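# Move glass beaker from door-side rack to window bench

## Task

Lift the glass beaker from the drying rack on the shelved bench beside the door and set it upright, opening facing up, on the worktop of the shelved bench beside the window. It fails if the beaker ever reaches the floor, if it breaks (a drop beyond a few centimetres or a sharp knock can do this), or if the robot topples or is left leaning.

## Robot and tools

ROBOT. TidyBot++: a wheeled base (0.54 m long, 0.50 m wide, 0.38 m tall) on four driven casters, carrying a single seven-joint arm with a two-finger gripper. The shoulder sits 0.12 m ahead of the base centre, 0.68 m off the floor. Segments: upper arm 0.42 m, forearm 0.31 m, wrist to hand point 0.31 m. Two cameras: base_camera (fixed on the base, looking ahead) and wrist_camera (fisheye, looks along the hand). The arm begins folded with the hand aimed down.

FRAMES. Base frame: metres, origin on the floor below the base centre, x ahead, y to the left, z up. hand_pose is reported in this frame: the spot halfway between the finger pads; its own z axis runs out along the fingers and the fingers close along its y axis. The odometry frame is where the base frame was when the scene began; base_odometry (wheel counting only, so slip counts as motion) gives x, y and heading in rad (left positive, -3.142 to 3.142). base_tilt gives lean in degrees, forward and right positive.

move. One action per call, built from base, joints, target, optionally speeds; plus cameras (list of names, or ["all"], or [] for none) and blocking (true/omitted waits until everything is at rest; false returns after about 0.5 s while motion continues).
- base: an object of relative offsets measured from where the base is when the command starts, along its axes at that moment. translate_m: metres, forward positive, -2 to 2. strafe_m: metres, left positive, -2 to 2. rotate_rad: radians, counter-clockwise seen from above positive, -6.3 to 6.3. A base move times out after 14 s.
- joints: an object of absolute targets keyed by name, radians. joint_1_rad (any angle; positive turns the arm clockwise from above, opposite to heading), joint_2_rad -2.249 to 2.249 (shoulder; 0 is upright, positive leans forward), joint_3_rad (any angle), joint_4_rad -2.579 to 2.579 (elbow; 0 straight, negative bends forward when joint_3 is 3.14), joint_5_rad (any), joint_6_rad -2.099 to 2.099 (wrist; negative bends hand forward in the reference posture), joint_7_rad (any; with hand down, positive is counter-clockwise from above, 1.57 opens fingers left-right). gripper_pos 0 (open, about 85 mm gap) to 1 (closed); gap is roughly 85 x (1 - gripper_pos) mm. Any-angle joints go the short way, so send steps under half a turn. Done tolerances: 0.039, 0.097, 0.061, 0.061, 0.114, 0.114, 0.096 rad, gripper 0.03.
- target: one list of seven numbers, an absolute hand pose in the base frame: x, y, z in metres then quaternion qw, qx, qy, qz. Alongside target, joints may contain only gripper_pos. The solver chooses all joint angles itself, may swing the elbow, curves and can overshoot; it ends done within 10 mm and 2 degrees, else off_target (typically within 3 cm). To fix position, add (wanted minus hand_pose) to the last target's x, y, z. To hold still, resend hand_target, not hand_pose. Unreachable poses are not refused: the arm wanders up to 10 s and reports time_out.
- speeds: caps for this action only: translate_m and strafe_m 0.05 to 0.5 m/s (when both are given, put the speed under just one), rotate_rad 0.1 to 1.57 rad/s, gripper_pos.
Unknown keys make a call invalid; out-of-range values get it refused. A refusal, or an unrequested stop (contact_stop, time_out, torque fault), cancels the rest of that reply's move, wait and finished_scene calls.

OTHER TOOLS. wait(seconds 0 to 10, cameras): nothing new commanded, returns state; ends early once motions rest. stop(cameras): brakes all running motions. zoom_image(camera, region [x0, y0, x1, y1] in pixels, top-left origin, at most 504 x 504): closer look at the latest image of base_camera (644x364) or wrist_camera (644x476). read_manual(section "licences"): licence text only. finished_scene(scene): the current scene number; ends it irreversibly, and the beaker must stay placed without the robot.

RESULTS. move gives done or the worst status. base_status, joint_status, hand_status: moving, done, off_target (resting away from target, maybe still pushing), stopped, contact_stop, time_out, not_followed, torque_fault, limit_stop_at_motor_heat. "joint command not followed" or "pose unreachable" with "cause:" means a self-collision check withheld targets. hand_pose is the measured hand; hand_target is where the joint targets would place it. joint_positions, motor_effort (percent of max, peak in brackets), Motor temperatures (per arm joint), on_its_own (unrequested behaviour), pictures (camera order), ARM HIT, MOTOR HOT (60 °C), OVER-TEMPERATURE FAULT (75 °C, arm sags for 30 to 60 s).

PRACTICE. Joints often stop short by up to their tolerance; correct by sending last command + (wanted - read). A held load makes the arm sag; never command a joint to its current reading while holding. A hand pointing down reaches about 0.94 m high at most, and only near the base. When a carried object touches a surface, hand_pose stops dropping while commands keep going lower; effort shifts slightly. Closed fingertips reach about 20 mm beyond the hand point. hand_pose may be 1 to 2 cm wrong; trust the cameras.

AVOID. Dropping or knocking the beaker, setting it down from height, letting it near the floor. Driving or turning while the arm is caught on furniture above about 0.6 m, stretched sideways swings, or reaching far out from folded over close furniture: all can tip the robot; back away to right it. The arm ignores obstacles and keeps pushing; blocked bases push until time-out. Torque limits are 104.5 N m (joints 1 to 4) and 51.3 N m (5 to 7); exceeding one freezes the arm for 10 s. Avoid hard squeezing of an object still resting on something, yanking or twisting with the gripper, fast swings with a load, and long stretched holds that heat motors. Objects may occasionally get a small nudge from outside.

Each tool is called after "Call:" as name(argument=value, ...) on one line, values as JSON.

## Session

Call:
move()

Scene clock: 0.00 s.
Motor temperatures (°C): [37 38 32 33 40 38 45]
base_odometry: x=+0.000 y=+0.000 heading=+0.000
base_tilt: forward=+0.0 right=+0.3
base_status: not commanded
joint_positions: joint_1_rad=+0.050 joint_2_rad=-0.388 joint_3_rad=+3.138 joint_4_rad=-2.557 joint_5_rad=+0.044 joint_6_rad=-0.839 joint_7_rad=+1.531 gripper_pos=+0.000
joint_status: not commanded
motor_effort: joint_1_rad=+0 joint_2_rad=-1 joint_3_rad=-1 joint_4_rad=+12 joint_5_rad=+0 joint_6_rad=+1 joint_7_rad=+1
hand_pose: x=+0.2609 y=-0.0156 z=+0.5861 quat_wxyz=(+0.018, +0.997, -0.029, +0.067) (m; base frame)
hand_target: x=+0.2606 y=-0.0156 z=+0.5858 quat_wxyz=(+0.018, +0.997, -0.029, +0.067) (m; base frame)
hand_status: not commanded
pictures: base_camera, wrist_camera

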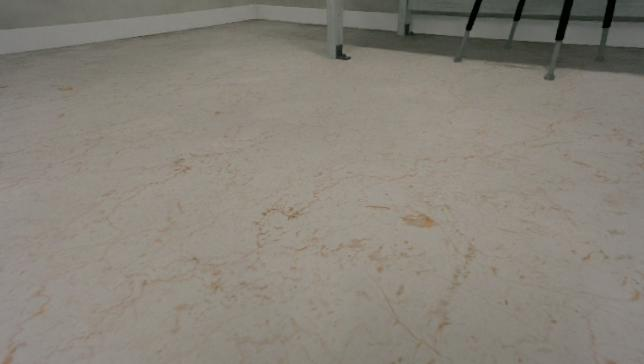

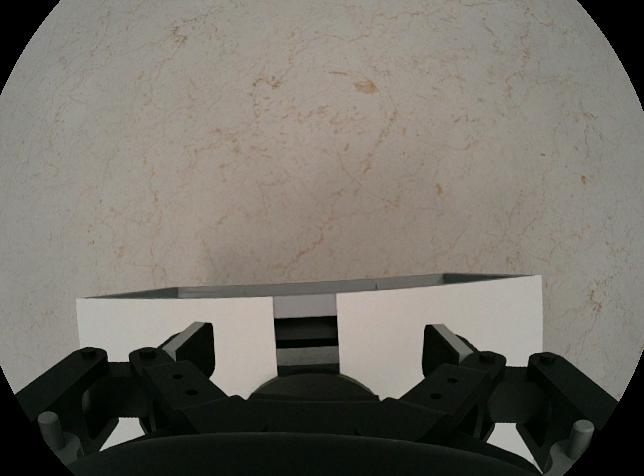

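Call:
move(joints={"joint_1_rad": 0.0, "joint_2_rad": -0.468, "joint_3_rad": 3.14, "joint_4_rad": -2.05, "joint_5_rad": 0.0, "joint_6_rad": -0.15, "joint_7_rad": 1.57})

Scene clock: 2.20 s.
Motor temperatures (°C): [37 38 32 33 40 38 45]
move: done
base_odometry: x=+0.000 y=+0.000 heading=+0.000
base_tilt: forward=+0.0 right=+0.3
base_status: not commanded
joint_positions: joint_1_rad=+0.018 joint_2_rad=-0.455 joint_3_rad=+3.138 joint_4_rad=-2.067 joint_5_rad=+0.044 joint_6_rad=-0.191 joint_7_rad=+1.534 gripper_pos=+0.000
joint_status: all done
motor_effort: joint_1_rad=+0(1) joint_2_rad=-5(6) joint_3_rad=+0(2) joint_4_rad=+18(19) joint_5_rad=-1(1) joint_6_rad=+8(8) joint_7_rad=+0(1)
hand_pose: x=+0.5510 y=-0.0070 z=+0.9758 quat_wxyz=(+0.010, +0.784, -0.005, +0.621) (m; base frame)
hand_target: x=+0.5508 y=+0.0022 z=+1.0038 quat_wxyz=(+0.000, +0.762, +0.000, +0.648) (m; base frame)
hand_status: not commanded
pictures: base_camera, wrist_camera

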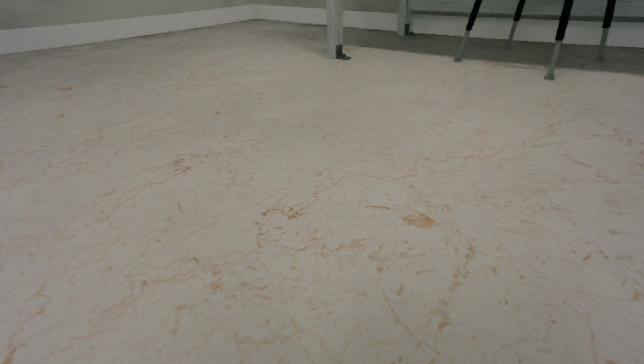

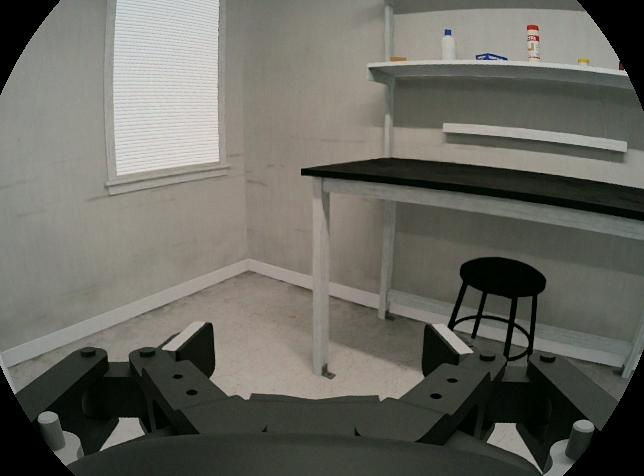

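Call:
move(base={"rotate_rad": -1.5}, joints={"joint_6_rad": 0.06}, cameras=["wrist_camera"])

Scene clock: 4.60 s.
Motor temperatures (°C): [37 38 32 33 40 39 45]
move: done
base_odometry: x=+0.000 y=+0.000 heading=-1.500
base_tilt: forward=+0.0 right=+0.3
base_status: done
joint_positions: joint_1_rad=+0.011 joint_2_rad=-0.460 joint_3_rad=+3.140 joint_4_rad=-2.054 joint_5_rad=+0.044 joint_6_rad=+0.039 joint_7_rad=+1.534 gripper_pos=+0.000
joint_status: all done
motor_effort: joint_1_rad=+0(1) joint_2_rad=-5(7) joint_3_rad=+0(2) joint_4_rad=+19(21) joint_5_rad=-1(1) joint_6_rad=+8(10) joint_7_rad=+1(1)
hand_pose: x=+0.5576 y=-0.0021 z=+1.0568 quat_wxyz=(+0.006, +0.701, +0.000, +0.713) (m; base frame)
hand_target: x=+0.5544 y=+0.0022 z=+1.0690 quat_wxyz=(-0.001, +0.690, +0.000, +0.724) (m; base frame)
hand_status: not commanded
pictures: wrist_camera

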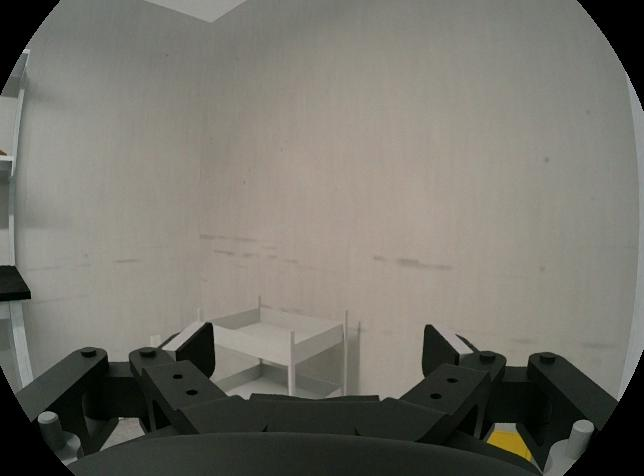

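Call:
move(base={"rotate_rad": -1.5}, cameras=["wrist_camera"])

Scene clock: 6.93 s.
Motor temperatures (°C): [37 38 32 33 39 39 45]
move: done
base_odometry: x=+0.000 y=+0.000 heading=-3.000
base_tilt: forward=-0.1 right=+0.3
base_status: done
joint_positions: joint_1_rad=+0.009 joint_2_rad=-0.460 joint_3_rad=+3.141 joint_4_rad=-2.054 joint_5_rad=+0.044 joint_6_rad=+0.039 joint_7_rad=+1.534 gripper_pos=+0.000
joint_status: not commanded
motor_effort: joint_1_rad=-1(2) joint_2_rad=-5(7) joint_3_rad=-1(2) joint_4_rad=+19(19) joint_5_rad=+0(2) joint_6_rad=+8(9) joint_7_rad=+0(1)
hand_pose: x=+0.5577 y=-0.0018 z=+1.0568 quat_wxyz=(+0.005, +0.701, +0.000, +0.713) (m; base frame)
hand_target: x=+0.5544 y=+0.0022 z=+1.0690 quat_wxyz=(-0.001, +0.690, +0.000, +0.724) (m; base frame)
hand_status: not commanded
pictures: wrist_camera

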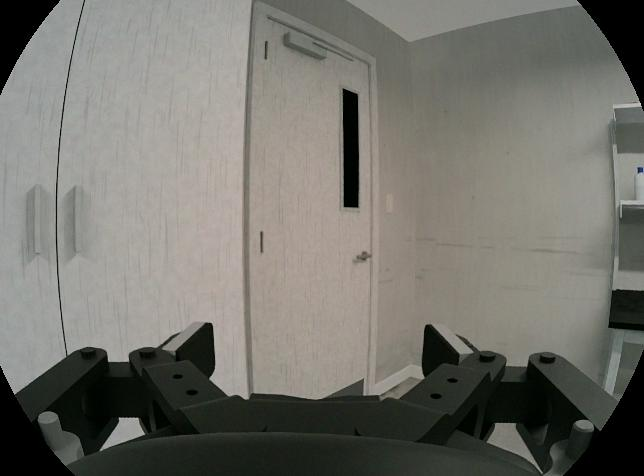

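Call:
move(base={"rotate_rad": -0.85})

Scene clock: 8.77 s.
Motor temperatures (°C): [37 38 32 33 39 39 45]
move: done
base_odometry: x=+0.000 y=+0.000 heading=+2.434
base_tilt: forward=-0.1 right=+0.3
base_status: done
joint_positions: joint_1_rad=+0.008 joint_2_rad=-0.460 joint_3_rad=+3.142 joint_4_rad=-2.054 joint_5_rad=+0.044 joint_6_rad=+0.039 joint_7_rad=+1.534 gripper_pos=+0.000
joint_status: not commanded
motor_effort: joint_1_rad=+0(1) joint_2_rad=-5(6) joint_3_rad=-1(3) joint_4_rad=+18(19) joint_5_rad=+0(2) joint_6_rad=+8(9) joint_7_rad=+0(1)
hand_pose: x=+0.5577 y=-0.0018 z=+1.0568 quat_wxyz=(+0.005, +0.701, +0.000, +0.713) (m; base frame)
hand_target: x=+0.5544 y=+0.0022 z=+1.0690 quat_wxyz=(-0.001, +0.690, +0.000, +0.724) (m; base frame)
hand_status: not commanded
pictures: base_camera, wrist_camera

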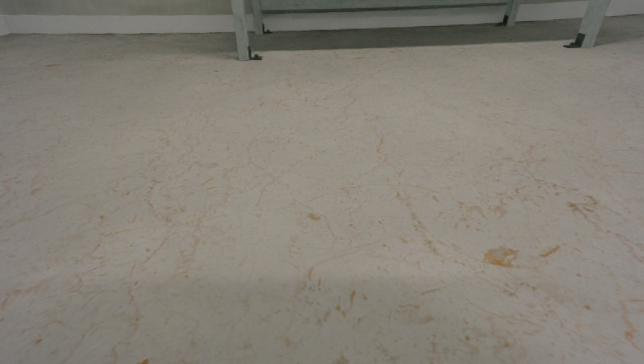

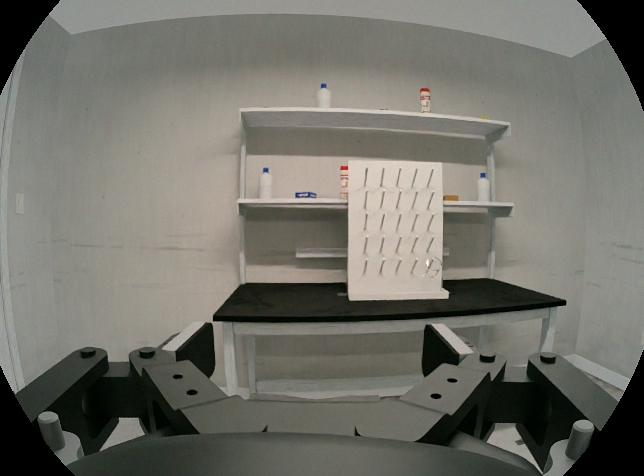

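Call:
zoom_image(camera="wrist_camera", region=[320, 150, 500, 320])

Call:
zoom_image(camera="base_camera", region=[200, 0, 644, 120])

Scaled by 2.800.

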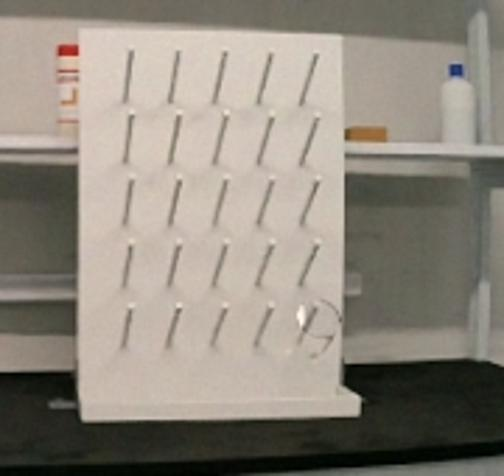

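Scaled by 1.135.

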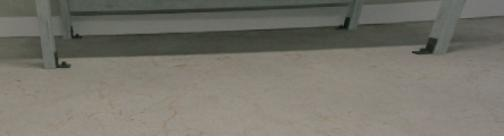

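Call:
move(base={"translate_m": 1.2, "strafe_m": -1.0, "rotate_rad": 0.05}, joints={"joint_1_rad": 0.0, "joint_2_rad": 0.62, "joint_3_rad": 3.14, "joint_4_rad": -1.16, "joint_5_rad": -1.645, "joint_6_rad": -1.605, "joint_7_rad": 3.42})

Scene clock: 16.70 s.
Motor temperatures (°C): [37 38 32 33 40 39 45]
move: done
base_odometry: x=-0.262 y=+1.540 heading=+2.484
base_tilt: forward=+0.0 right=+0.3
base_status: done
joint_positions: joint_1_rad=+0.005 joint_2_rad=+0.598 joint_3_rad=+3.139 joint_4_rad=-1.179 joint_5_rad=-1.575 joint_6_rad=-1.568 joint_7_rad=+3.367 gripper_pos=+0.000
joint_status: all done
motor_effort: joint_1_rad=+0(3) joint_2_rad=-32(34) joint_3_rad=-4(5) joint_4_rad=+14(20) joint_5_rad=-9(10) joint_6_rad=-2(9) joint_7_rad=+0(1)
hand_pose: x=+0.6659 y=+0.3100 z=+0.9667 quat_wxyz=(-0.495, +0.496, +0.501, +0.507) (m; base frame)
hand_target: x=+0.6650 y=+0.3117 z=+0.9844 quat_wxyz=(-0.506, +0.457, +0.501, +0.533) (m; base frame)
hand_status: not commanded
pictures: base_camera, wrist_camera

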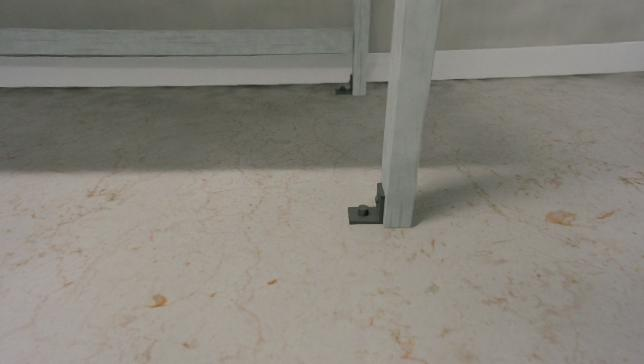

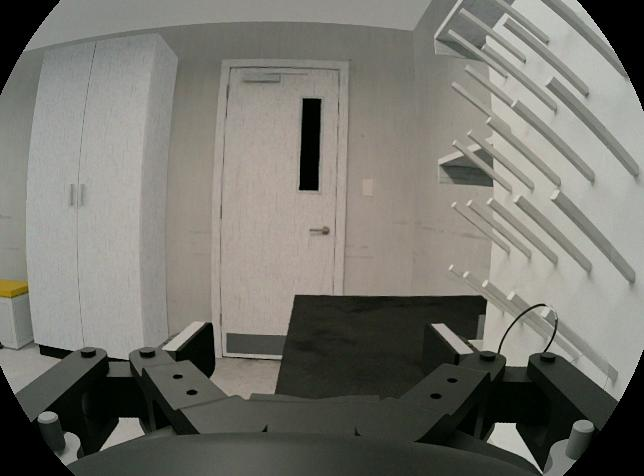

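Call:
zoom_image(camera="wrist_camera", region=[420, 220, 640, 420])

Scaled by 2.291.

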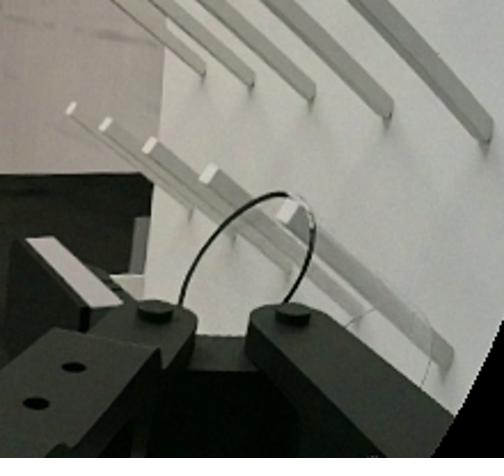

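Call:
move(base={"translate_m": 0.18}, joints={"joint_7_rad": 1.19})

Scene clock: 20.67 s.
Motor temperatures (°C): [37 38 32 33 40 39 45]
move: done
base_odometry: x=-0.404 y=+1.650 heading=+2.483
base_tilt: forward=-0.1 right=+0.3
base_status: done
joint_positions: joint_1_rad=+0.005 joint_2_rad=+0.609 joint_3_rad=+3.139 joint_4_rad=-1.177 joint_5_rad=-1.578 joint_6_rad=-1.573 joint_7_rad=+1.241 gripper_pos=+0.000
joint_status: all done
motor_effort: joint_1_rad=+0(1) joint_2_rad=-32(35) joint_3_rad=-4(5) joint_4_rad=+14(15) joint_5_rad=-9(10) joint_6_rad=-2(3) joint_7_rad=+1(1)
hand_pose: x=+0.6680 y=+0.3100 z=+0.9627 quat_wxyz=(-0.684, +0.678, -0.191, -0.190) (m; base frame)
hand_target: x=+0.6650 y=+0.3117 z=+0.9844 quat_wxyz=(-0.701, +0.651, -0.190, -0.220) (m; base frame)
hand_status: not commanded
pictures: base_camera, wrist_camera

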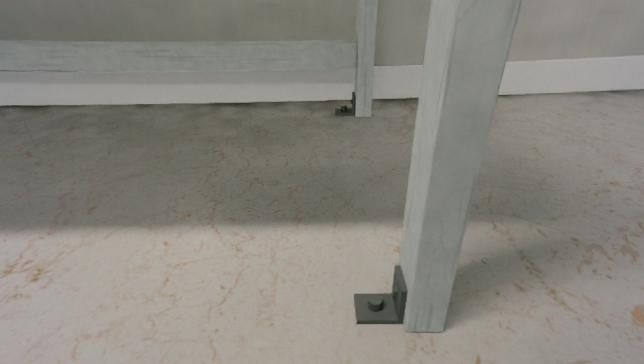

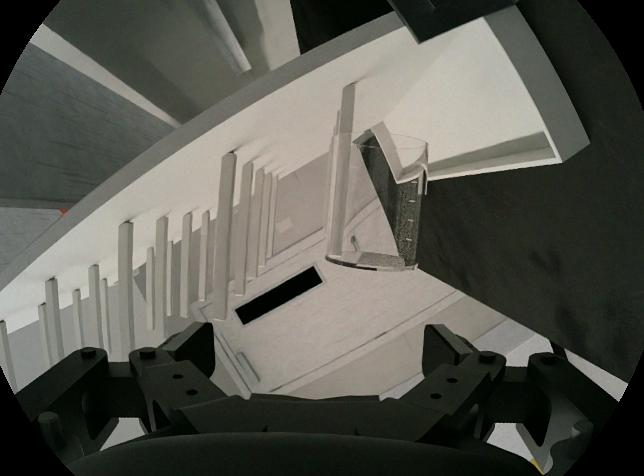

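Call:
zoom_image(camera="wrist_camera", region=[290, 60, 470, 290])

Scaled by 2.191.

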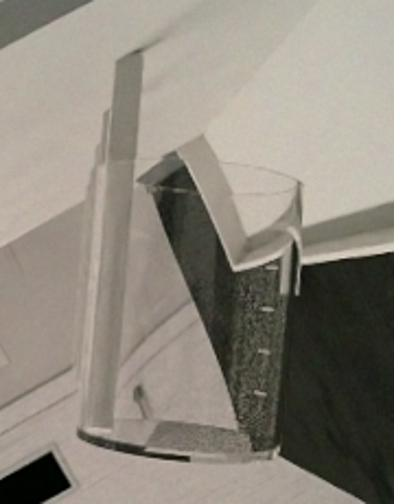

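Call:
move(base={"translate_m": 0.052}, speeds={"translate_m": 0.1}, joints={"joint_1_rad": 0.0, "joint_2_rad": 0.685, "joint_3_rad": 3.14, "joint_4_rad": -1.30, "joint_5_rad": -1.645, "joint_6_rad": -1.62, "joint_7_rad": 1.43})

Scene clock: 24.57 s.
Motor temperatures (°C): [37 38 32 33 40 39 45]
move: done
base_odometry: x=-0.445 y=+1.682 heading=+2.483
base_tilt: forward=+0.0 right=+0.3
base_status: done
joint_positions: joint_1_rad=+0.005 joint_2_rad=+0.676 joint_3_rad=+3.139 joint_4_rad=-1.275 joint_5_rad=-1.581 joint_6_rad=-1.583 joint_7_rad=+1.380 gripper_pos=+0.000
joint_status: all done
motor_effort: joint_1_rad=+0(1) joint_2_rad=-33(37) joint_3_rad=-4(6) joint_4_rad=+13(14) joint_5_rad=-9(11) joint_6_rad=-3(4) joint_7_rad=+1(1)
hand_pose: x=+0.6729 y=+0.3099 z=+0.8986 quat_wxyz=(-0.683, +0.674, -0.196, -0.202) (m; base frame)
hand_target: x=+0.6680 y=+0.3115 z=+0.9090 quat_wxyz=(-0.708, +0.651, -0.179, -0.207) (m; base frame)
hand_status: not commanded
pictures: base_camera, wrist_camera

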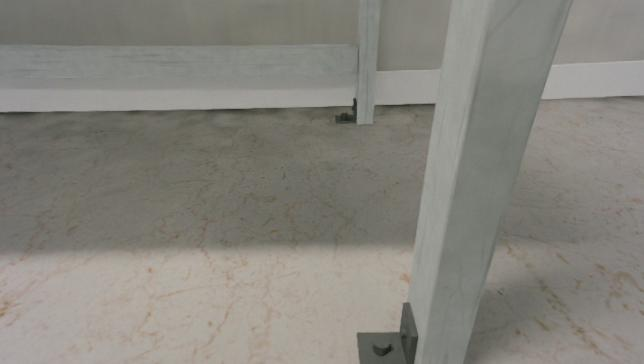

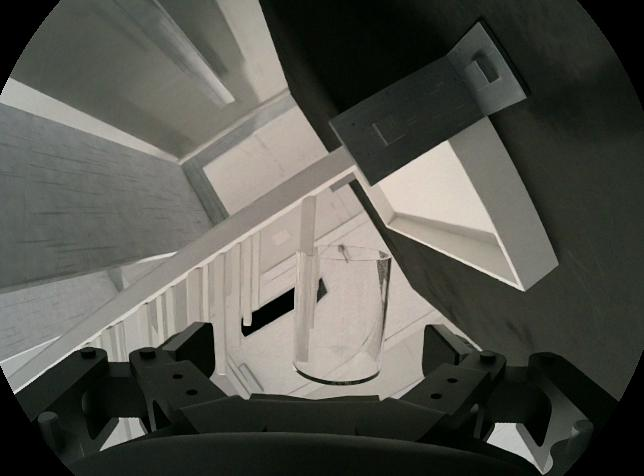

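Call:
zoom_image(camera="wrist_camera", region=[250, 180, 430, 400])

Scaled by 2.291.

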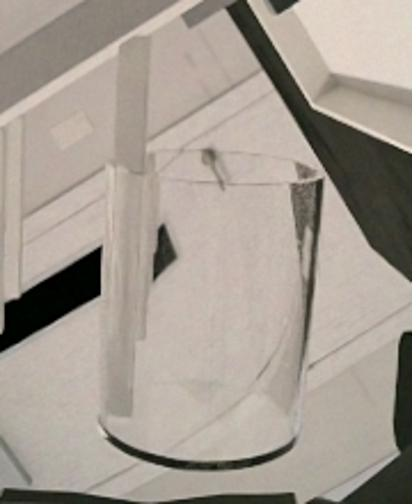

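Call:
move(joints={"joint_2_rad": 0.683, "joint_4_rad": -1.346}, cameras=["wrist_camera"])

Call:
zoom_image(camera="wrist_camera", region=[230, 180, 410, 400])

Scene clock: 25.90 s.
Motor temperatures (°C): [37 38 32 33 40 39 45]
move: done
base_odometry: x=-0.445 y=+1.682 heading=+2.483
base_tilt: forward=+0.0 right=+0.3
base_status: not commanded
joint_positions: joint_1_rad=+0.005 joint_2_rad=+0.676 joint_3_rad=+3.139 joint_4_rad=-1.322 joint_5_rad=-1.581 joint_6_rad=-1.583 joint_7_rad=+1.380 gripper_pos=+0.000
joint_status: all done
motor_effort: joint_1_rad=+0(1) joint_2_rad=-32(34) joint_3_rad=-4(5) joint_4_rad=+13(14) joint_5_rad=-9(10) joint_6_rad=-4(4) joint_7_rad=+0(1)
hand_pose: x=+0.6673 y=+0.3100 z=+0.8850 quat_wxyz=(-0.678, +0.669, -0.212, -0.218) (m; base frame)
hand_target: x=+0.6627 y=+0.3115 z=+0.8972 quat_wxyz=(-0.704, +0.646, -0.194, -0.221) (m; base frame)
hand_status: not commanded
pictures: wrist_camera

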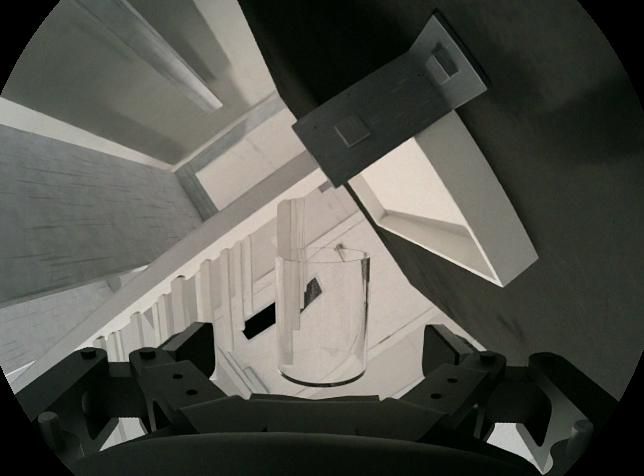

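Scaled by 2.291.

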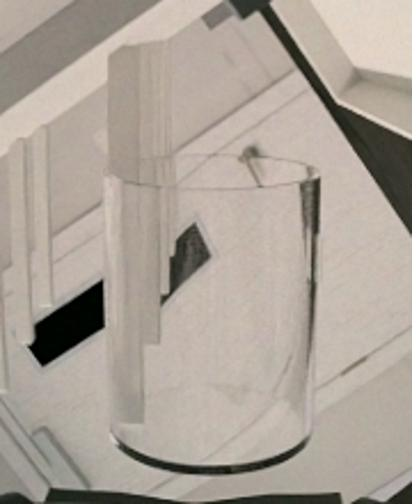

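Call:
move(joints={"joint_4_rad": -1.352}, base={"strafe_m": 0.095}, speeds={"strafe_m": 0.07}, cameras=["wrist_camera"])

Call:
zoom_image(camera="wrist_camera", region=[180, 180, 460, 440])

Scene clock: 28.20 s.
Motor temperatures (°C): [37 38 32 33 40 39 45]
move: done
base_odometry: x=-0.504 y=+1.607 heading=+2.483
base_tilt: forward=+0.0 right=+0.3
base_status: done
joint_positions: joint_1_rad=+0.002 joint_2_rad=+0.676 joint_3_rad=+3.139 joint_4_rad=-1.326 joint_5_rad=-1.581 joint_6_rad=-1.584 joint_7_rad=+1.380 gripper_pos=+0.000
joint_status: all done
motor_effort: joint_1_rad=+0(4) joint_2_rad=-32(34) joint_3_rad=-5(6) joint_4_rad=+13(13) joint_5_rad=-9(9) joint_6_rad=-4(4) joint_7_rad=+1(1)
hand_pose: x=+0.6656 y=+0.3120 z=+0.8840 quat_wxyz=(-0.678, +0.669, -0.212, -0.221) (m; base frame)
hand_target: x=+0.6620 y=+0.3115 z=+0.8955 quat_wxyz=(-0.703, +0.646, -0.196, -0.223) (m; base frame)
hand_status: not commanded
pictures: wrist_camera

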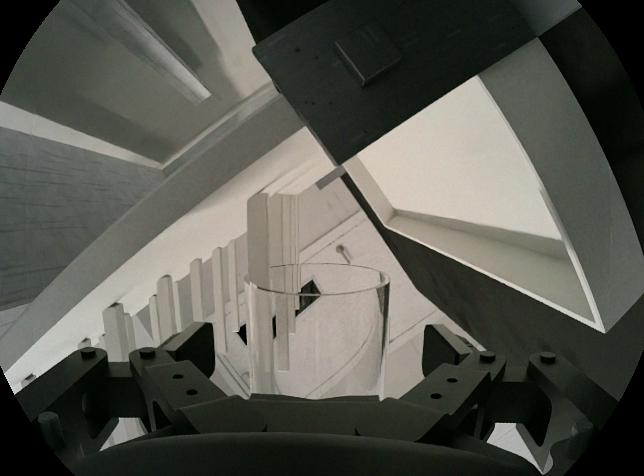

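Scaled by 1.800.

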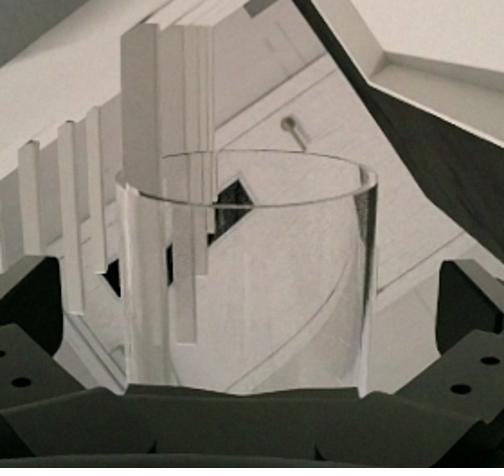

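Call:
move(base={"strafe_m": 0.022}, speeds={"strafe_m": 0.05}, cameras=["wrist_camera"])

Call:
zoom_image(camera="wrist_camera", region=[180, 180, 460, 440])

Scene clock: 29.40 s.
Motor temperatures (°C): [37 38 32 33 40 39 45]
move: done
base_odometry: x=-0.517 y=+1.590 heading=+2.483
base_tilt: forward=-0.1 right=+0.2
base_status: done
joint_positions: joint_1_rad=+0.001 joint_2_rad=+0.676 joint_3_rad=+3.139 joint_4_rad=-1.326 joint_5_rad=-1.581 joint_6_rad=-1.584 joint_7_rad=+1.380 gripper_pos=+0.000
joint_status: not commanded
motor_effort: joint_1_rad=-1(4) joint_2_rad=-33(34) joint_3_rad=-4(6) joint_4_rad=+13(14) joint_5_rad=-8(9) joint_6_rad=-4(4) joint_7_rad=+1(1)
hand_pose: x=+0.6655 y=+0.3121 z=+0.8840 quat_wxyz=(-0.678, +0.669, -0.212, -0.221) (m; base frame)
hand_target: x=+0.6620 y=+0.3115 z=+0.8955 quat_wxyz=(-0.703, +0.646, -0.196, -0.223) (m; base frame)
hand_status: not commanded
pictures: wrist_camera

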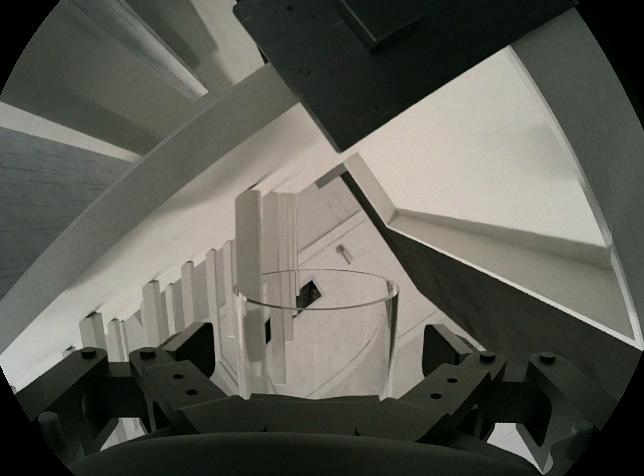

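Scaled by 1.800.

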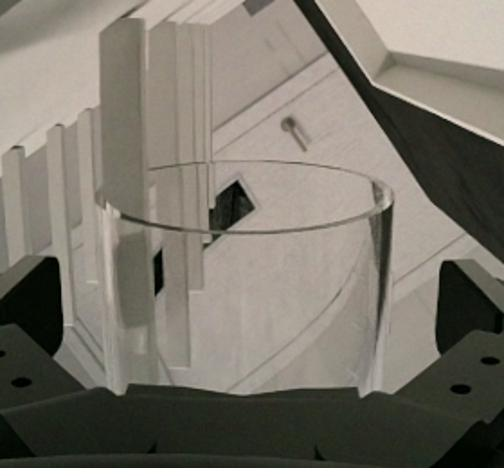

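Call:
move(joints={"gripper_pos": 0.16}, cameras=[])

Call:
move(joints={"gripper_pos": 0.23}, cameras=["wrist_camera"])

Scene clock: 30.20 s.
Motor temperatures (°C): [37 38 32 33 40 39 45]
move: done
base_odometry: x=-0.517 y=+1.590 heading=+2.483
base_tilt: forward=-0.1 right=+0.2
base_status: not commanded
joint_positions: joint_1_rad=+0.001 joint_2_rad=+0.676 joint_3_rad=+3.139 joint_4_rad=-1.326 joint_5_rad=-1.581 joint_6_rad=-1.584 joint_7_rad=+1.380 gripper_pos=+0.160
joint_status: all done
motor_effort: joint_1_rad=+0(1) joint_2_rad=-32(33) joint_3_rad=-4(5) joint_4_rad=+13(13) joint_5_rad=-9(9) joint_6_rad=-4(4) joint_7_rad=+1(1)
hand_pose: x=+0.6655 y=+0.3121 z=+0.8840 quat_wxyz=(-0.678, +0.669, -0.212, -0.221) (m; base frame)
hand_target: x=+0.6620 y=+0.3115 z=+0.8955 quat_wxyz=(-0.703, +0.646, -0.196, -0.223) (m; base frame)
hand_status: not commanded
pictures: none
No camera images: "cameras" was empty.

Scene clock: 30.67 s.
Motor temperatures (°C): [37 38 32 33 40 39 45]
move: done
base_odometry: x=-0.517 y=+1.590 heading=+2.483
base_tilt: forward=-0.1 right=+0.3
base_status: not commanded
joint_positions: joint_1_rad=+0.002 joint_2_rad=+0.676 joint_3_rad=+3.139 joint_4_rad=-1.326 joint_5_rad=-1.586 joint_6_rad=-1.584 joint_7_rad=+1.380 gripper_pos=+0.230
joint_status: all done
motor_effort: joint_1_rad=+0(3) joint_2_rad=-33(34) joint_3_rad=-5(6) joint_4_rad=+13(13) joint_5_rad=-9(9) joint_6_rad=-4(5) joint_7_rad=+1(1)
hand_pose: x=+0.6660 y=+0.3120 z=+0.8854 quat_wxyz=(-0.679, +0.667, -0.212, -0.221) (m; base frame)
hand_target: x=+0.6620 y=+0.3115 z=+0.8955 quat_wxyz=(-0.703, +0.646, -0.196, -0.223) (m; base frame)
hand_status: not commanded
pictures: wrist_camera

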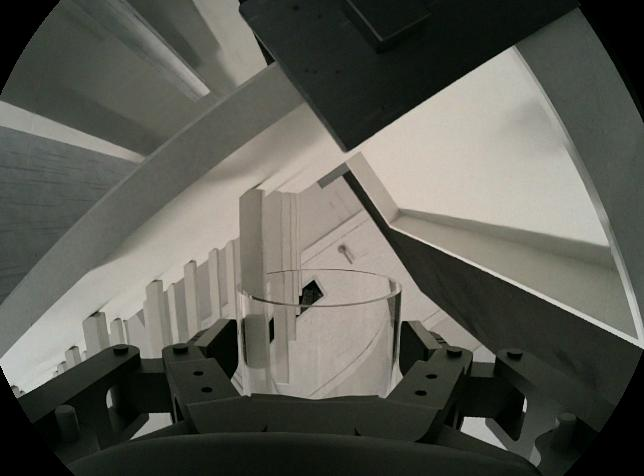

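Call:
move(joints={"gripper_pos": 0.3}, cameras=[])

Call:
move(joints={"gripper_pos": 0.36}, cameras=["wrist_camera"])

Scene clock: 31.27 s.
Motor temperatures (°C): [37 38 32 33 40 39 45]
move: done
base_odometry: x=-0.517 y=+1.590 heading=+2.483
base_tilt: forward=-0.1 right=+0.3
base_status: not commanded
joint_positions: joint_1_rad=+0.005 joint_2_rad=+0.676 joint_3_rad=+3.139 joint_4_rad=-1.326 joint_5_rad=-1.590 joint_6_rad=-1.585 joint_7_rad=+1.380 gripper_pos=+0.299
joint_status: all done
motor_effort: joint_1_rad=-1(3) joint_2_rad=-33(33) joint_3_rad=-5(6) joint_4_rad=+13(13) joint_5_rad=-8(10) joint_6_rad=-4(4) joint_7_rad=+0(1)
hand_pose: x=+0.6674 y=+0.3102 z=+0.8865 quat_wxyz=(-0.681, +0.665, -0.213, -0.219) (m; base frame)
hand_target: x=+0.6620 y=+0.3115 z=+0.8955 quat_wxyz=(-0.703, +0.646, -0.196, -0.223) (m; base frame)
hand_status: not commanded
pictures: none
No camera images: "cameras" was empty.

Scene clock: 31.73 s.
Motor temperatures (°C): [37 38 32 33 40 39 45]
move: done
base_odometry: x=-0.517 y=+1.590 heading=+2.483
base_tilt: forward=+0.0 right=+0.3
base_status: not commanded
joint_positions: joint_1_rad=+0.006 joint_2_rad=+0.676 joint_3_rad=+3.139 joint_4_rad=-1.327 joint_5_rad=-1.595 joint_6_rad=-1.585 joint_7_rad=+1.380 gripper_pos=+0.360
joint_status: all done
motor_effort: joint_1_rad=-1(3) joint_2_rad=-32(33) joint_3_rad=-5(6) joint_4_rad=+12(13) joint_5_rad=-7(9) joint_6_rad=-4(4) joint_7_rad=+1(1)
hand_pose: x=+0.6685 y=+0.3093 z=+0.8880 quat_wxyz=(-0.683, +0.663, -0.214, -0.219) (m; base frame)
hand_target: x=+0.6620 y=+0.3115 z=+0.8955 quat_wxyz=(-0.703, +0.646, -0.196, -0.223) (m; base frame)
hand_status: not commanded
pictures: wrist_camera

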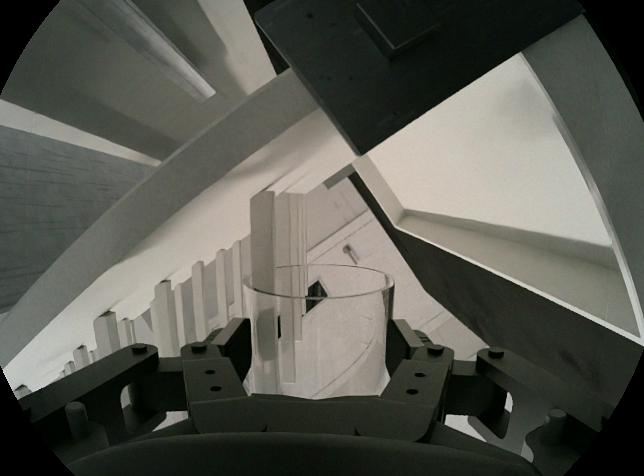

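Call:
move(joints={"gripper_pos": 0.27}, cameras=[])

Call:
move(joints={"gripper_pos": 0.18}, cameras=["wrist_camera"])

Call:
move(joints={"gripper_pos": 0.0}, cameras=["wrist_camera"])

Call:
zoom_image(camera="wrist_camera", region=[180, 180, 460, 440])

Scene clock: 32.87 s.
Motor temperatures (°C): [37 38 32 33 40 39 45]
move: done
base_odometry: x=-0.517 y=+1.590 heading=+2.483
base_tilt: forward=-0.1 right=+0.2
base_status: not commanded
joint_positions: joint_1_rad=+0.006 joint_2_rad=+0.676 joint_3_rad=+3.139 joint_4_rad=-1.327 joint_5_rad=-1.595 joint_6_rad=-1.585 joint_7_rad=+1.380 gripper_pos=+0.270
joint_status: all done
motor_effort: joint_1_rad=-1(2) joint_2_rad=-33(34) joint_3_rad=-4(5) joint_4_rad=+13(13) joint_5_rad=-9(9) joint_6_rad=-4(4) joint_7_rad=+1(1)
hand_pose: x=+0.6684 y=+0.3093 z=+0.8880 quat_wxyz=(-0.683, +0.663, -0.214, -0.219) (m; base frame)
hand_target: x=+0.6620 y=+0.3115 z=+0.8955 quat_wxyz=(-0.703, +0.646, -0.196, -0.223) (m; base frame)
hand_status: not commanded
pictures: none
No camera images: "cameras" was empty.

Scene clock: 33.37 s.
Motor temperatures (°C): [37 38 32 33 40 39 45]
move: done
base_odometry: x=-0.517 y=+1.590 heading=+2.483
base_tilt: forward=+0.0 right=+0.2
base_status: not commanded
joint_positions: joint_1_rad=+0.006 joint_2_rad=+0.676 joint_3_rad=+3.139 joint_4_rad=-1.327 joint_5_rad=-1.595 joint_6_rad=-1.585 joint_7_rad=+1.380 gripper_pos=+0.180
joint_status: all done
motor_effort: joint_1_rad=+0(1) joint_2_rad=-32(33) joint_3_rad=-4(5) joint_4_rad=+13(13) joint_5_rad=-8(9) joint_6_rad=-4(4) joint_7_rad=+0(1)
hand_pose: x=+0.6684 y=+0.3093 z=+0.8880 quat_wxyz=(-0.683, +0.663, -0.214, -0.219) (m; base frame)
hand_target: x=+0.6620 y=+0.3115 z=+0.8955 quat_wxyz=(-0.703, +0.646, -0.196, -0.223) (m; base frame)
hand_status: not commanded
pictures: wrist_camera

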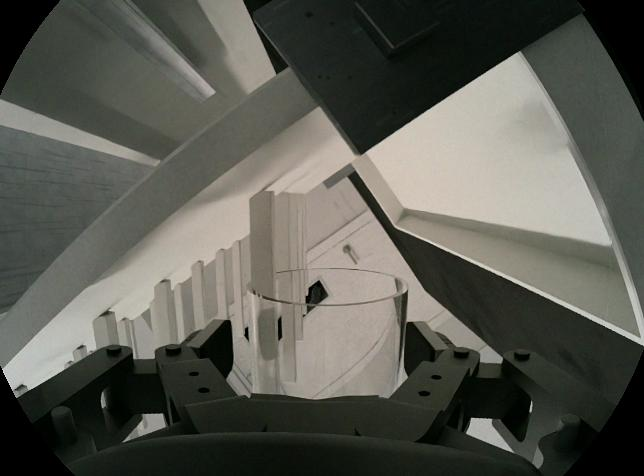

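Scene clock: 33.97 s.
Motor temperatures (°C): [37 38 32 33 40 39 45]
move: done
base_odometry: x=-0.517 y=+1.590 heading=+2.483
base_tilt: forward=+0.0 right=+0.2
base_status: not commanded
joint_positions: joint_1_rad=+0.006 joint_2_rad=+0.676 joint_3_rad=+3.139 joint_4_rad=-1.327 joint_5_rad=-1.595 joint_6_rad=-1.585 joint_7_rad=+1.380 gripper_pos=+0.000
joint_status: all done
motor_effort: joint_1_rad=+0(1) joint_2_rad=-33(33) joint_3_rad=-4(5) joint_4_rad=+13(13) joint_5_rad=-9(9) joint_6_rad=-4(4) joint_7_rad=+0(1)
hand_pose: x=+0.6684 y=+0.3093 z=+0.8880 quat_wxyz=(-0.683, +0.663, -0.214, -0.219) (m; base frame)
hand_target: x=+0.6620 y=+0.3115 z=+0.8955 quat_wxyz=(-0.703, +0.646, -0.196, -0.223) (m; base frame)
hand_status: not commanded
pictures: wrist_camera

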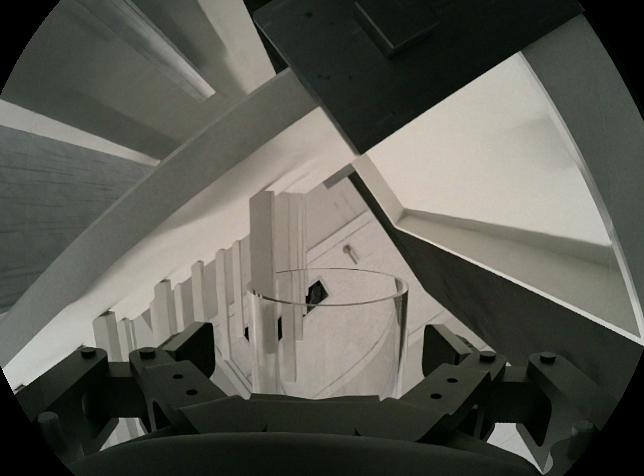

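Scaled by 1.800.

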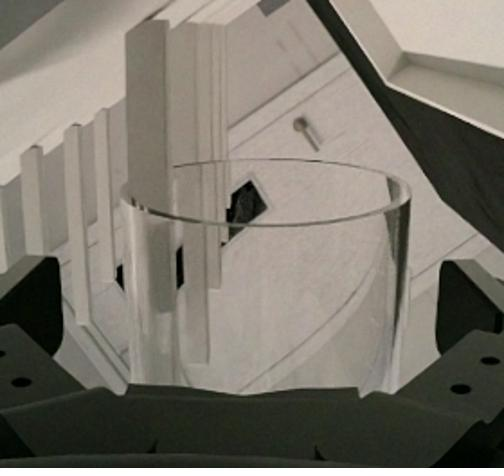

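Call:
move(joints={"joint_4_rad": -1.366}, cameras=[])

Call:
move(base={"strafe_m": 0.015}, speeds={"strafe_m": 0.05}, cameras=["wrist_camera"])

Call:
zoom_image(camera="wrist_camera", region=[180, 180, 460, 440])

Scene clock: 35.23 s.
Motor temperatures (°C): [37 39 32 33 40 39 45]
move: done
base_odometry: x=-0.517 y=+1.590 heading=+2.483
base_tilt: forward=+0.0 right=+0.3
base_status: not commanded
joint_positions: joint_1_rad=+0.006 joint_2_rad=+0.676 joint_3_rad=+3.139 joint_4_rad=-1.340 joint_5_rad=-1.595 joint_6_rad=-1.585 joint_7_rad=+1.380 gripper_pos=+0.000
joint_status: all done
motor_effort: joint_1_rad=-1(1) joint_2_rad=-33(33) joint_3_rad=-4(5) joint_4_rad=+13(13) joint_5_rad=-9(9) joint_6_rad=-4(4) joint_7_rad=+1(1)
hand_pose: x=+0.6667 y=+0.3094 z=+0.8842 quat_wxyz=(-0.682, +0.661, -0.218, -0.224) (m; base frame)
hand_target: x=+0.6604 y=+0.3115 z=+0.8917 quat_wxyz=(-0.702, +0.644, -0.201, -0.228) (m; base frame)
hand_status: not commanded
pictures: none
No camera images: "cameras" was empty.

Scene clock: 36.00 s.
Motor temperatures (°C): [37 39 32 33 40 39 45]
move: done
base_odometry: x=-0.527 y=+1.578 heading=+2.483
base_tilt: forward=+0.0 right=+0.3
base_status: done
joint_positions: joint_1_rad=+0.003 joint_2_rad=+0.676 joint_3_rad=+3.139 joint_4_rad=-1.340 joint_5_rad=-1.595 joint_6_rad=-1.585 joint_7_rad=+1.380 gripper_pos=+0.000
joint_status: not commanded
motor_effort: joint_1_rad=+0(3) joint_2_rad=-33(34) joint_3_rad=-5(6) joint_4_rad=+13(13) joint_5_rad=-9(9) joint_6_rad=-4(4) joint_7_rad=+1(1)
hand_pose: x=+0.6657 y=+0.3111 z=+0.8842 quat_wxyz=(-0.681, +0.662, -0.217, -0.225) (m; base frame)
hand_target: x=+0.6604 y=+0.3115 z=+0.8917 quat_wxyz=(-0.702, +0.644, -0.201, -0.228) (m; base frame)
hand_status: not commanded
pictures: wrist_camera

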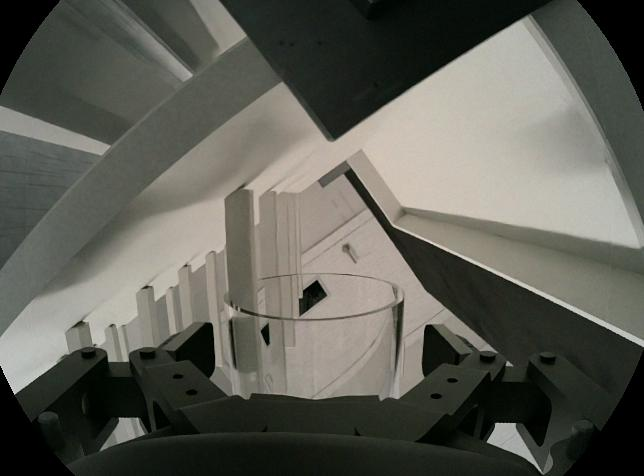

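Scaled by 1.800.

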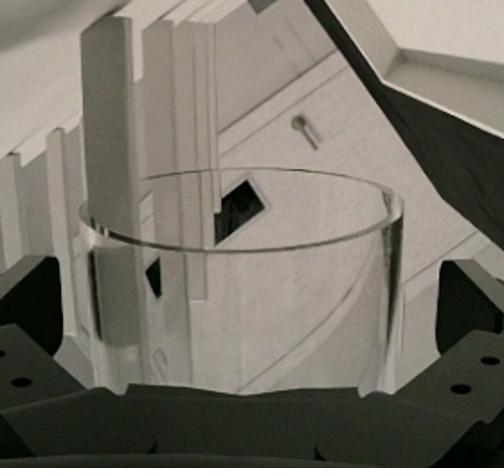

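Call:
move(joints={"joint_2_rad": 0.672}, cameras=["wrist_camera"])

Call:
zoom_image(camera="wrist_camera", region=[180, 180, 460, 440])

Scene clock: 37.17 s.
Motor temperatures (°C): [37 39 32 33 40 39 45]
move: done
base_odometry: x=-0.527 y=+1.578 heading=+2.483
base_tilt: forward=+0.0 right=+0.3
base_status: not commanded
joint_positions: joint_1_rad=+0.003 joint_2_rad=+0.676 joint_3_rad=+3.139 joint_4_rad=-1.340 joint_5_rad=-1.595 joint_6_rad=-1.585 joint_7_rad=+1.380 gripper_pos=+0.000
joint_status: all done
motor_effort: joint_1_rad=-1(1) joint_2_rad=-33(33) joint_3_rad=-5(5) joint_4_rad=+13(13) joint_5_rad=-9(9) joint_6_rad=-4(4) joint_7_rad=+1(1)
hand_pose: x=+0.6656 y=+0.3111 z=+0.8842 quat_wxyz=(-0.681, +0.662, -0.217, -0.225) (m; base frame)
hand_target: x=+0.6581 y=+0.3115 z=+0.8976 quat_wxyz=(-0.703, +0.645, -0.197, -0.224) (m; base frame)
hand_status: not commanded
pictures: wrist_camera

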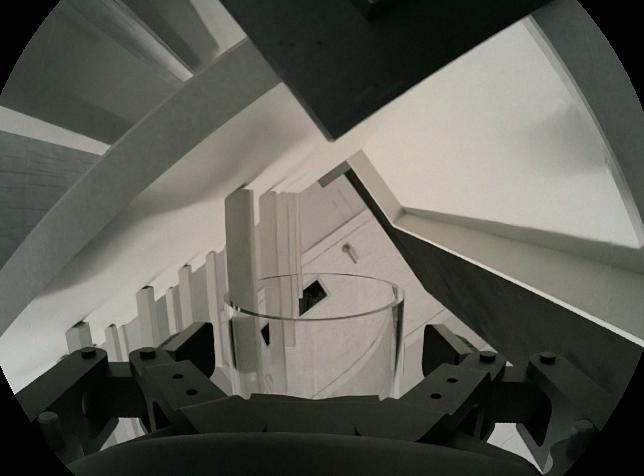

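Scaled by 1.800.

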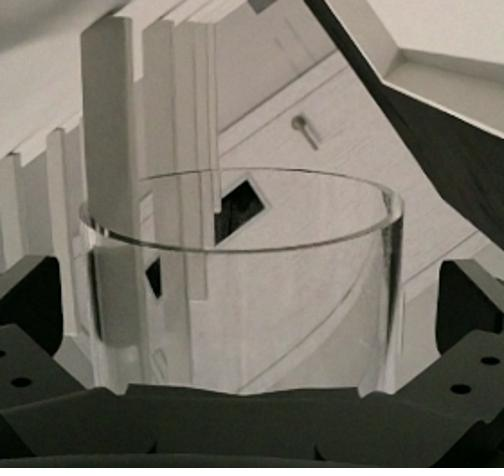

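Call:
move(joints={"joint_2_rad": 0.664}, cameras=[])

Scene clock: 37.73 s.
Motor temperatures (°C): [37 39 32 33 40 39 45]
move: done
base_odometry: x=-0.527 y=+1.578 heading=+2.483
base_tilt: forward=-0.1 right=+0.3
base_status: not commanded
joint_positions: joint_1_rad=+0.003 joint_2_rad=+0.676 joint_3_rad=+3.139 joint_4_rad=-1.340 joint_5_rad=-1.595 joint_6_rad=-1.585 joint_7_rad=+1.380 gripper_pos=+0.000
joint_status: all done
motor_effort: joint_1_rad=+0(1) joint_2_rad=-33(33) joint_3_rad=-5(5) joint_4_rad=+13(13) joint_5_rad=-9(9) joint_6_rad=-4(4) joint_7_rad=+0(1)
hand_pose: x=+0.6656 y=+0.3111 z=+0.8842 quat_wxyz=(-0.681, +0.662, -0.217, -0.225) (m; base frame)
hand_target: x=+0.6563 y=+0.3115 z=+0.9019 quat_wxyz=(-0.704, +0.646, -0.195, -0.222) (m; base frame)
hand_status: not commanded
pictures: none
No camera images: "cameras" was empty.

Call:
move(base={"strafe_m": 0.007}, speeds={"strafe_m": 0.05}, cameras=["wrist_camera"])

Call:
zoom_image(camera="wrist_camera", region=[180, 180, 460, 440])

Scene clock: 38.70 s.
Motor temperatures (°C): [37 39 32 33 40 39 45]
move: done
base_odometry: x=-0.531 y=+1.572 heading=+2.483
base_tilt: forward=+0.0 right=+0.2
base_status: done
joint_positions: joint_1_rad=-0.001 joint_2_rad=+0.676 joint_3_rad=+3.139 joint_4_rad=-1.340 joint_5_rad=-1.595 joint_6_rad=-1.585 joint_7_rad=+1.380 gripper_pos=+0.000
joint_status: not commanded
motor_effort: joint_1_rad=+0(4) joint_2_rad=-33(34) joint_3_rad=-5(5) joint_4_rad=+13(13) joint_5_rad=-8(10) joint_6_rad=-4(4) joint_7_rad=+1(1)
hand_pose: x=+0.6644 y=+0.3132 z=+0.8843 quat_wxyz=(-0.681, +0.662, -0.216, -0.226) (m; base frame)
hand_target: x=+0.6563 y=+0.3115 z=+0.9019 quat_wxyz=(-0.704, +0.646, -0.195, -0.222) (m; base frame)
hand_status: not commanded
pictures: wrist_camera

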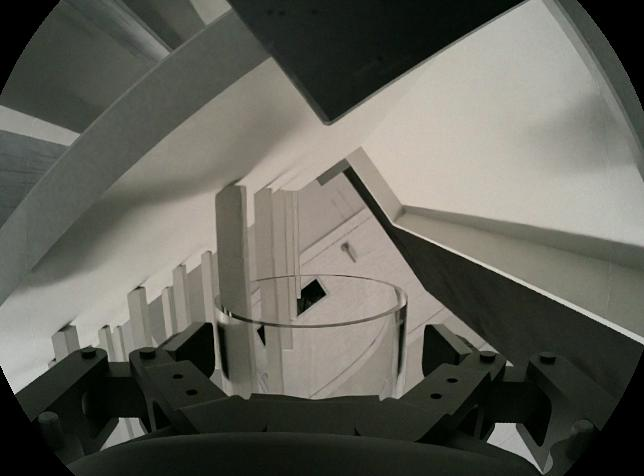

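Scaled by 1.800.

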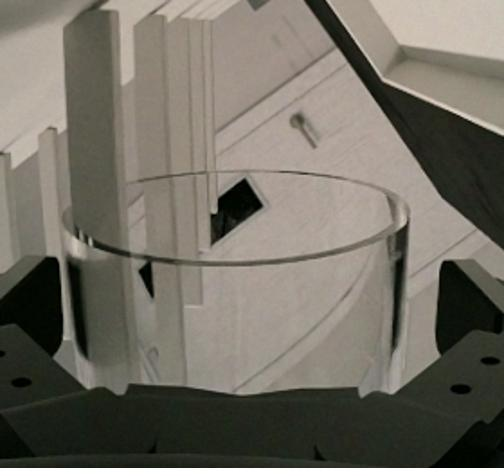

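Call:
move(joints={"joint_2_rad": 0.657}, cameras=[])

Scene clock: 39.40 s.
Motor temperatures (°C): [37 39 32 33 40 39 45]
move: done
base_odometry: x=-0.531 y=+1.572 heading=+2.483
base_tilt: forward=+0.0 right=+0.3
base_status: not commanded
joint_positions: joint_1_rad=-0.001 joint_2_rad=+0.675 joint_3_rad=+3.139 joint_4_rad=-1.340 joint_5_rad=-1.595 joint_6_rad=-1.585 joint_7_rad=+1.380 gripper_pos=+0.000
joint_status: all done
motor_effort: joint_1_rad=+0(0) joint_2_rad=-33(34) joint_3_rad=-4(5) joint_4_rad=+13(13) joint_5_rad=-9(9) joint_6_rad=-4(4) joint_7_rad=+0(1)
hand_pose: x=+0.6643 y=+0.3132 z=+0.8845 quat_wxyz=(-0.681, +0.662, -0.216, -0.226) (m; base frame)
hand_target: x=+0.6548 y=+0.3115 z=+0.9057 quat_wxyz=(-0.705, +0.647, -0.192, -0.219) (m; base frame)
hand_status: not commanded
pictures: none
No camera images: "cameras" was empty.

Starting to slip; a bit more.

Call:
move(joints={"joint_2_rad": 0.652}, cameras=["wrist_camera"])

Call:
zoom_image(camera="wrist_camera", region=[180, 180, 460, 440])

Scene clock: 39.90 s.
Motor temperatures (°C): [37 39 32 33 40 39 45]
move: done
base_odometry: x=-0.531 y=+1.572 heading=+2.483
base_tilt: forward=-0.1 right=+0.2
base_status: not commanded
joint_positions: joint_1_rad=-0.001 joint_2_rad=+0.675 joint_3_rad=+3.139 joint_4_rad=-1.340 joint_5_rad=-1.595 joint_6_rad=-1.585 joint_7_rad=+1.380 gripper_pos=+0.000
joint_status: all done
motor_effort: joint_1_rad=+0(1) joint_2_rad=-32(33) joint_3_rad=-4(5) joint_4_rad=+13(13) joint_5_rad=-9(9) joint_6_rad=-4(4) joint_7_rad=+0(1)
hand_pose: x=+0.6642 y=+0.3132 z=+0.8849 quat_wxyz=(-0.681, +0.662, -0.216, -0.226) (m; base frame)
hand_target: x=+0.6537 y=+0.3115 z=+0.9083 quat_wxyz=(-0.705, +0.648, -0.190, -0.218) (m; base frame)
hand_status: not commanded
pictures: wrist_camera

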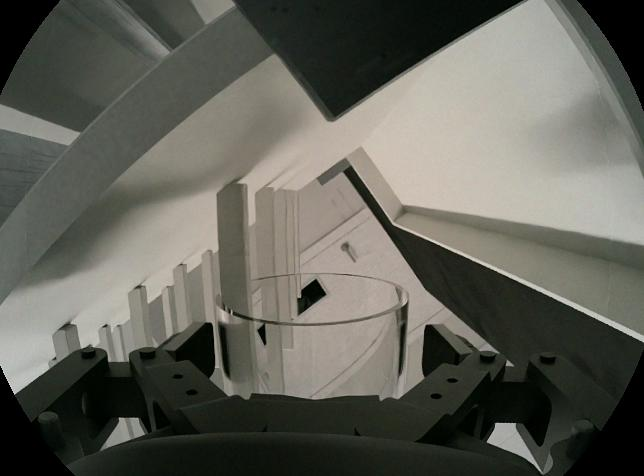

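Scaled by 1.800.

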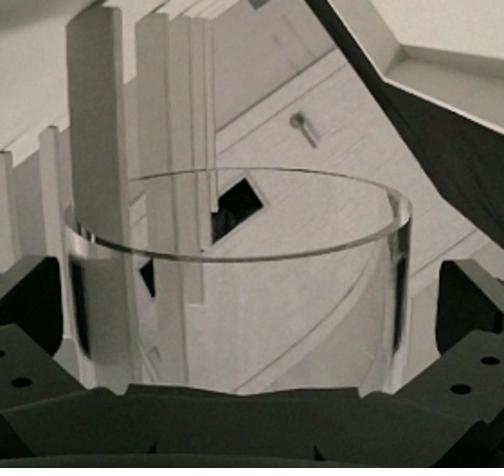

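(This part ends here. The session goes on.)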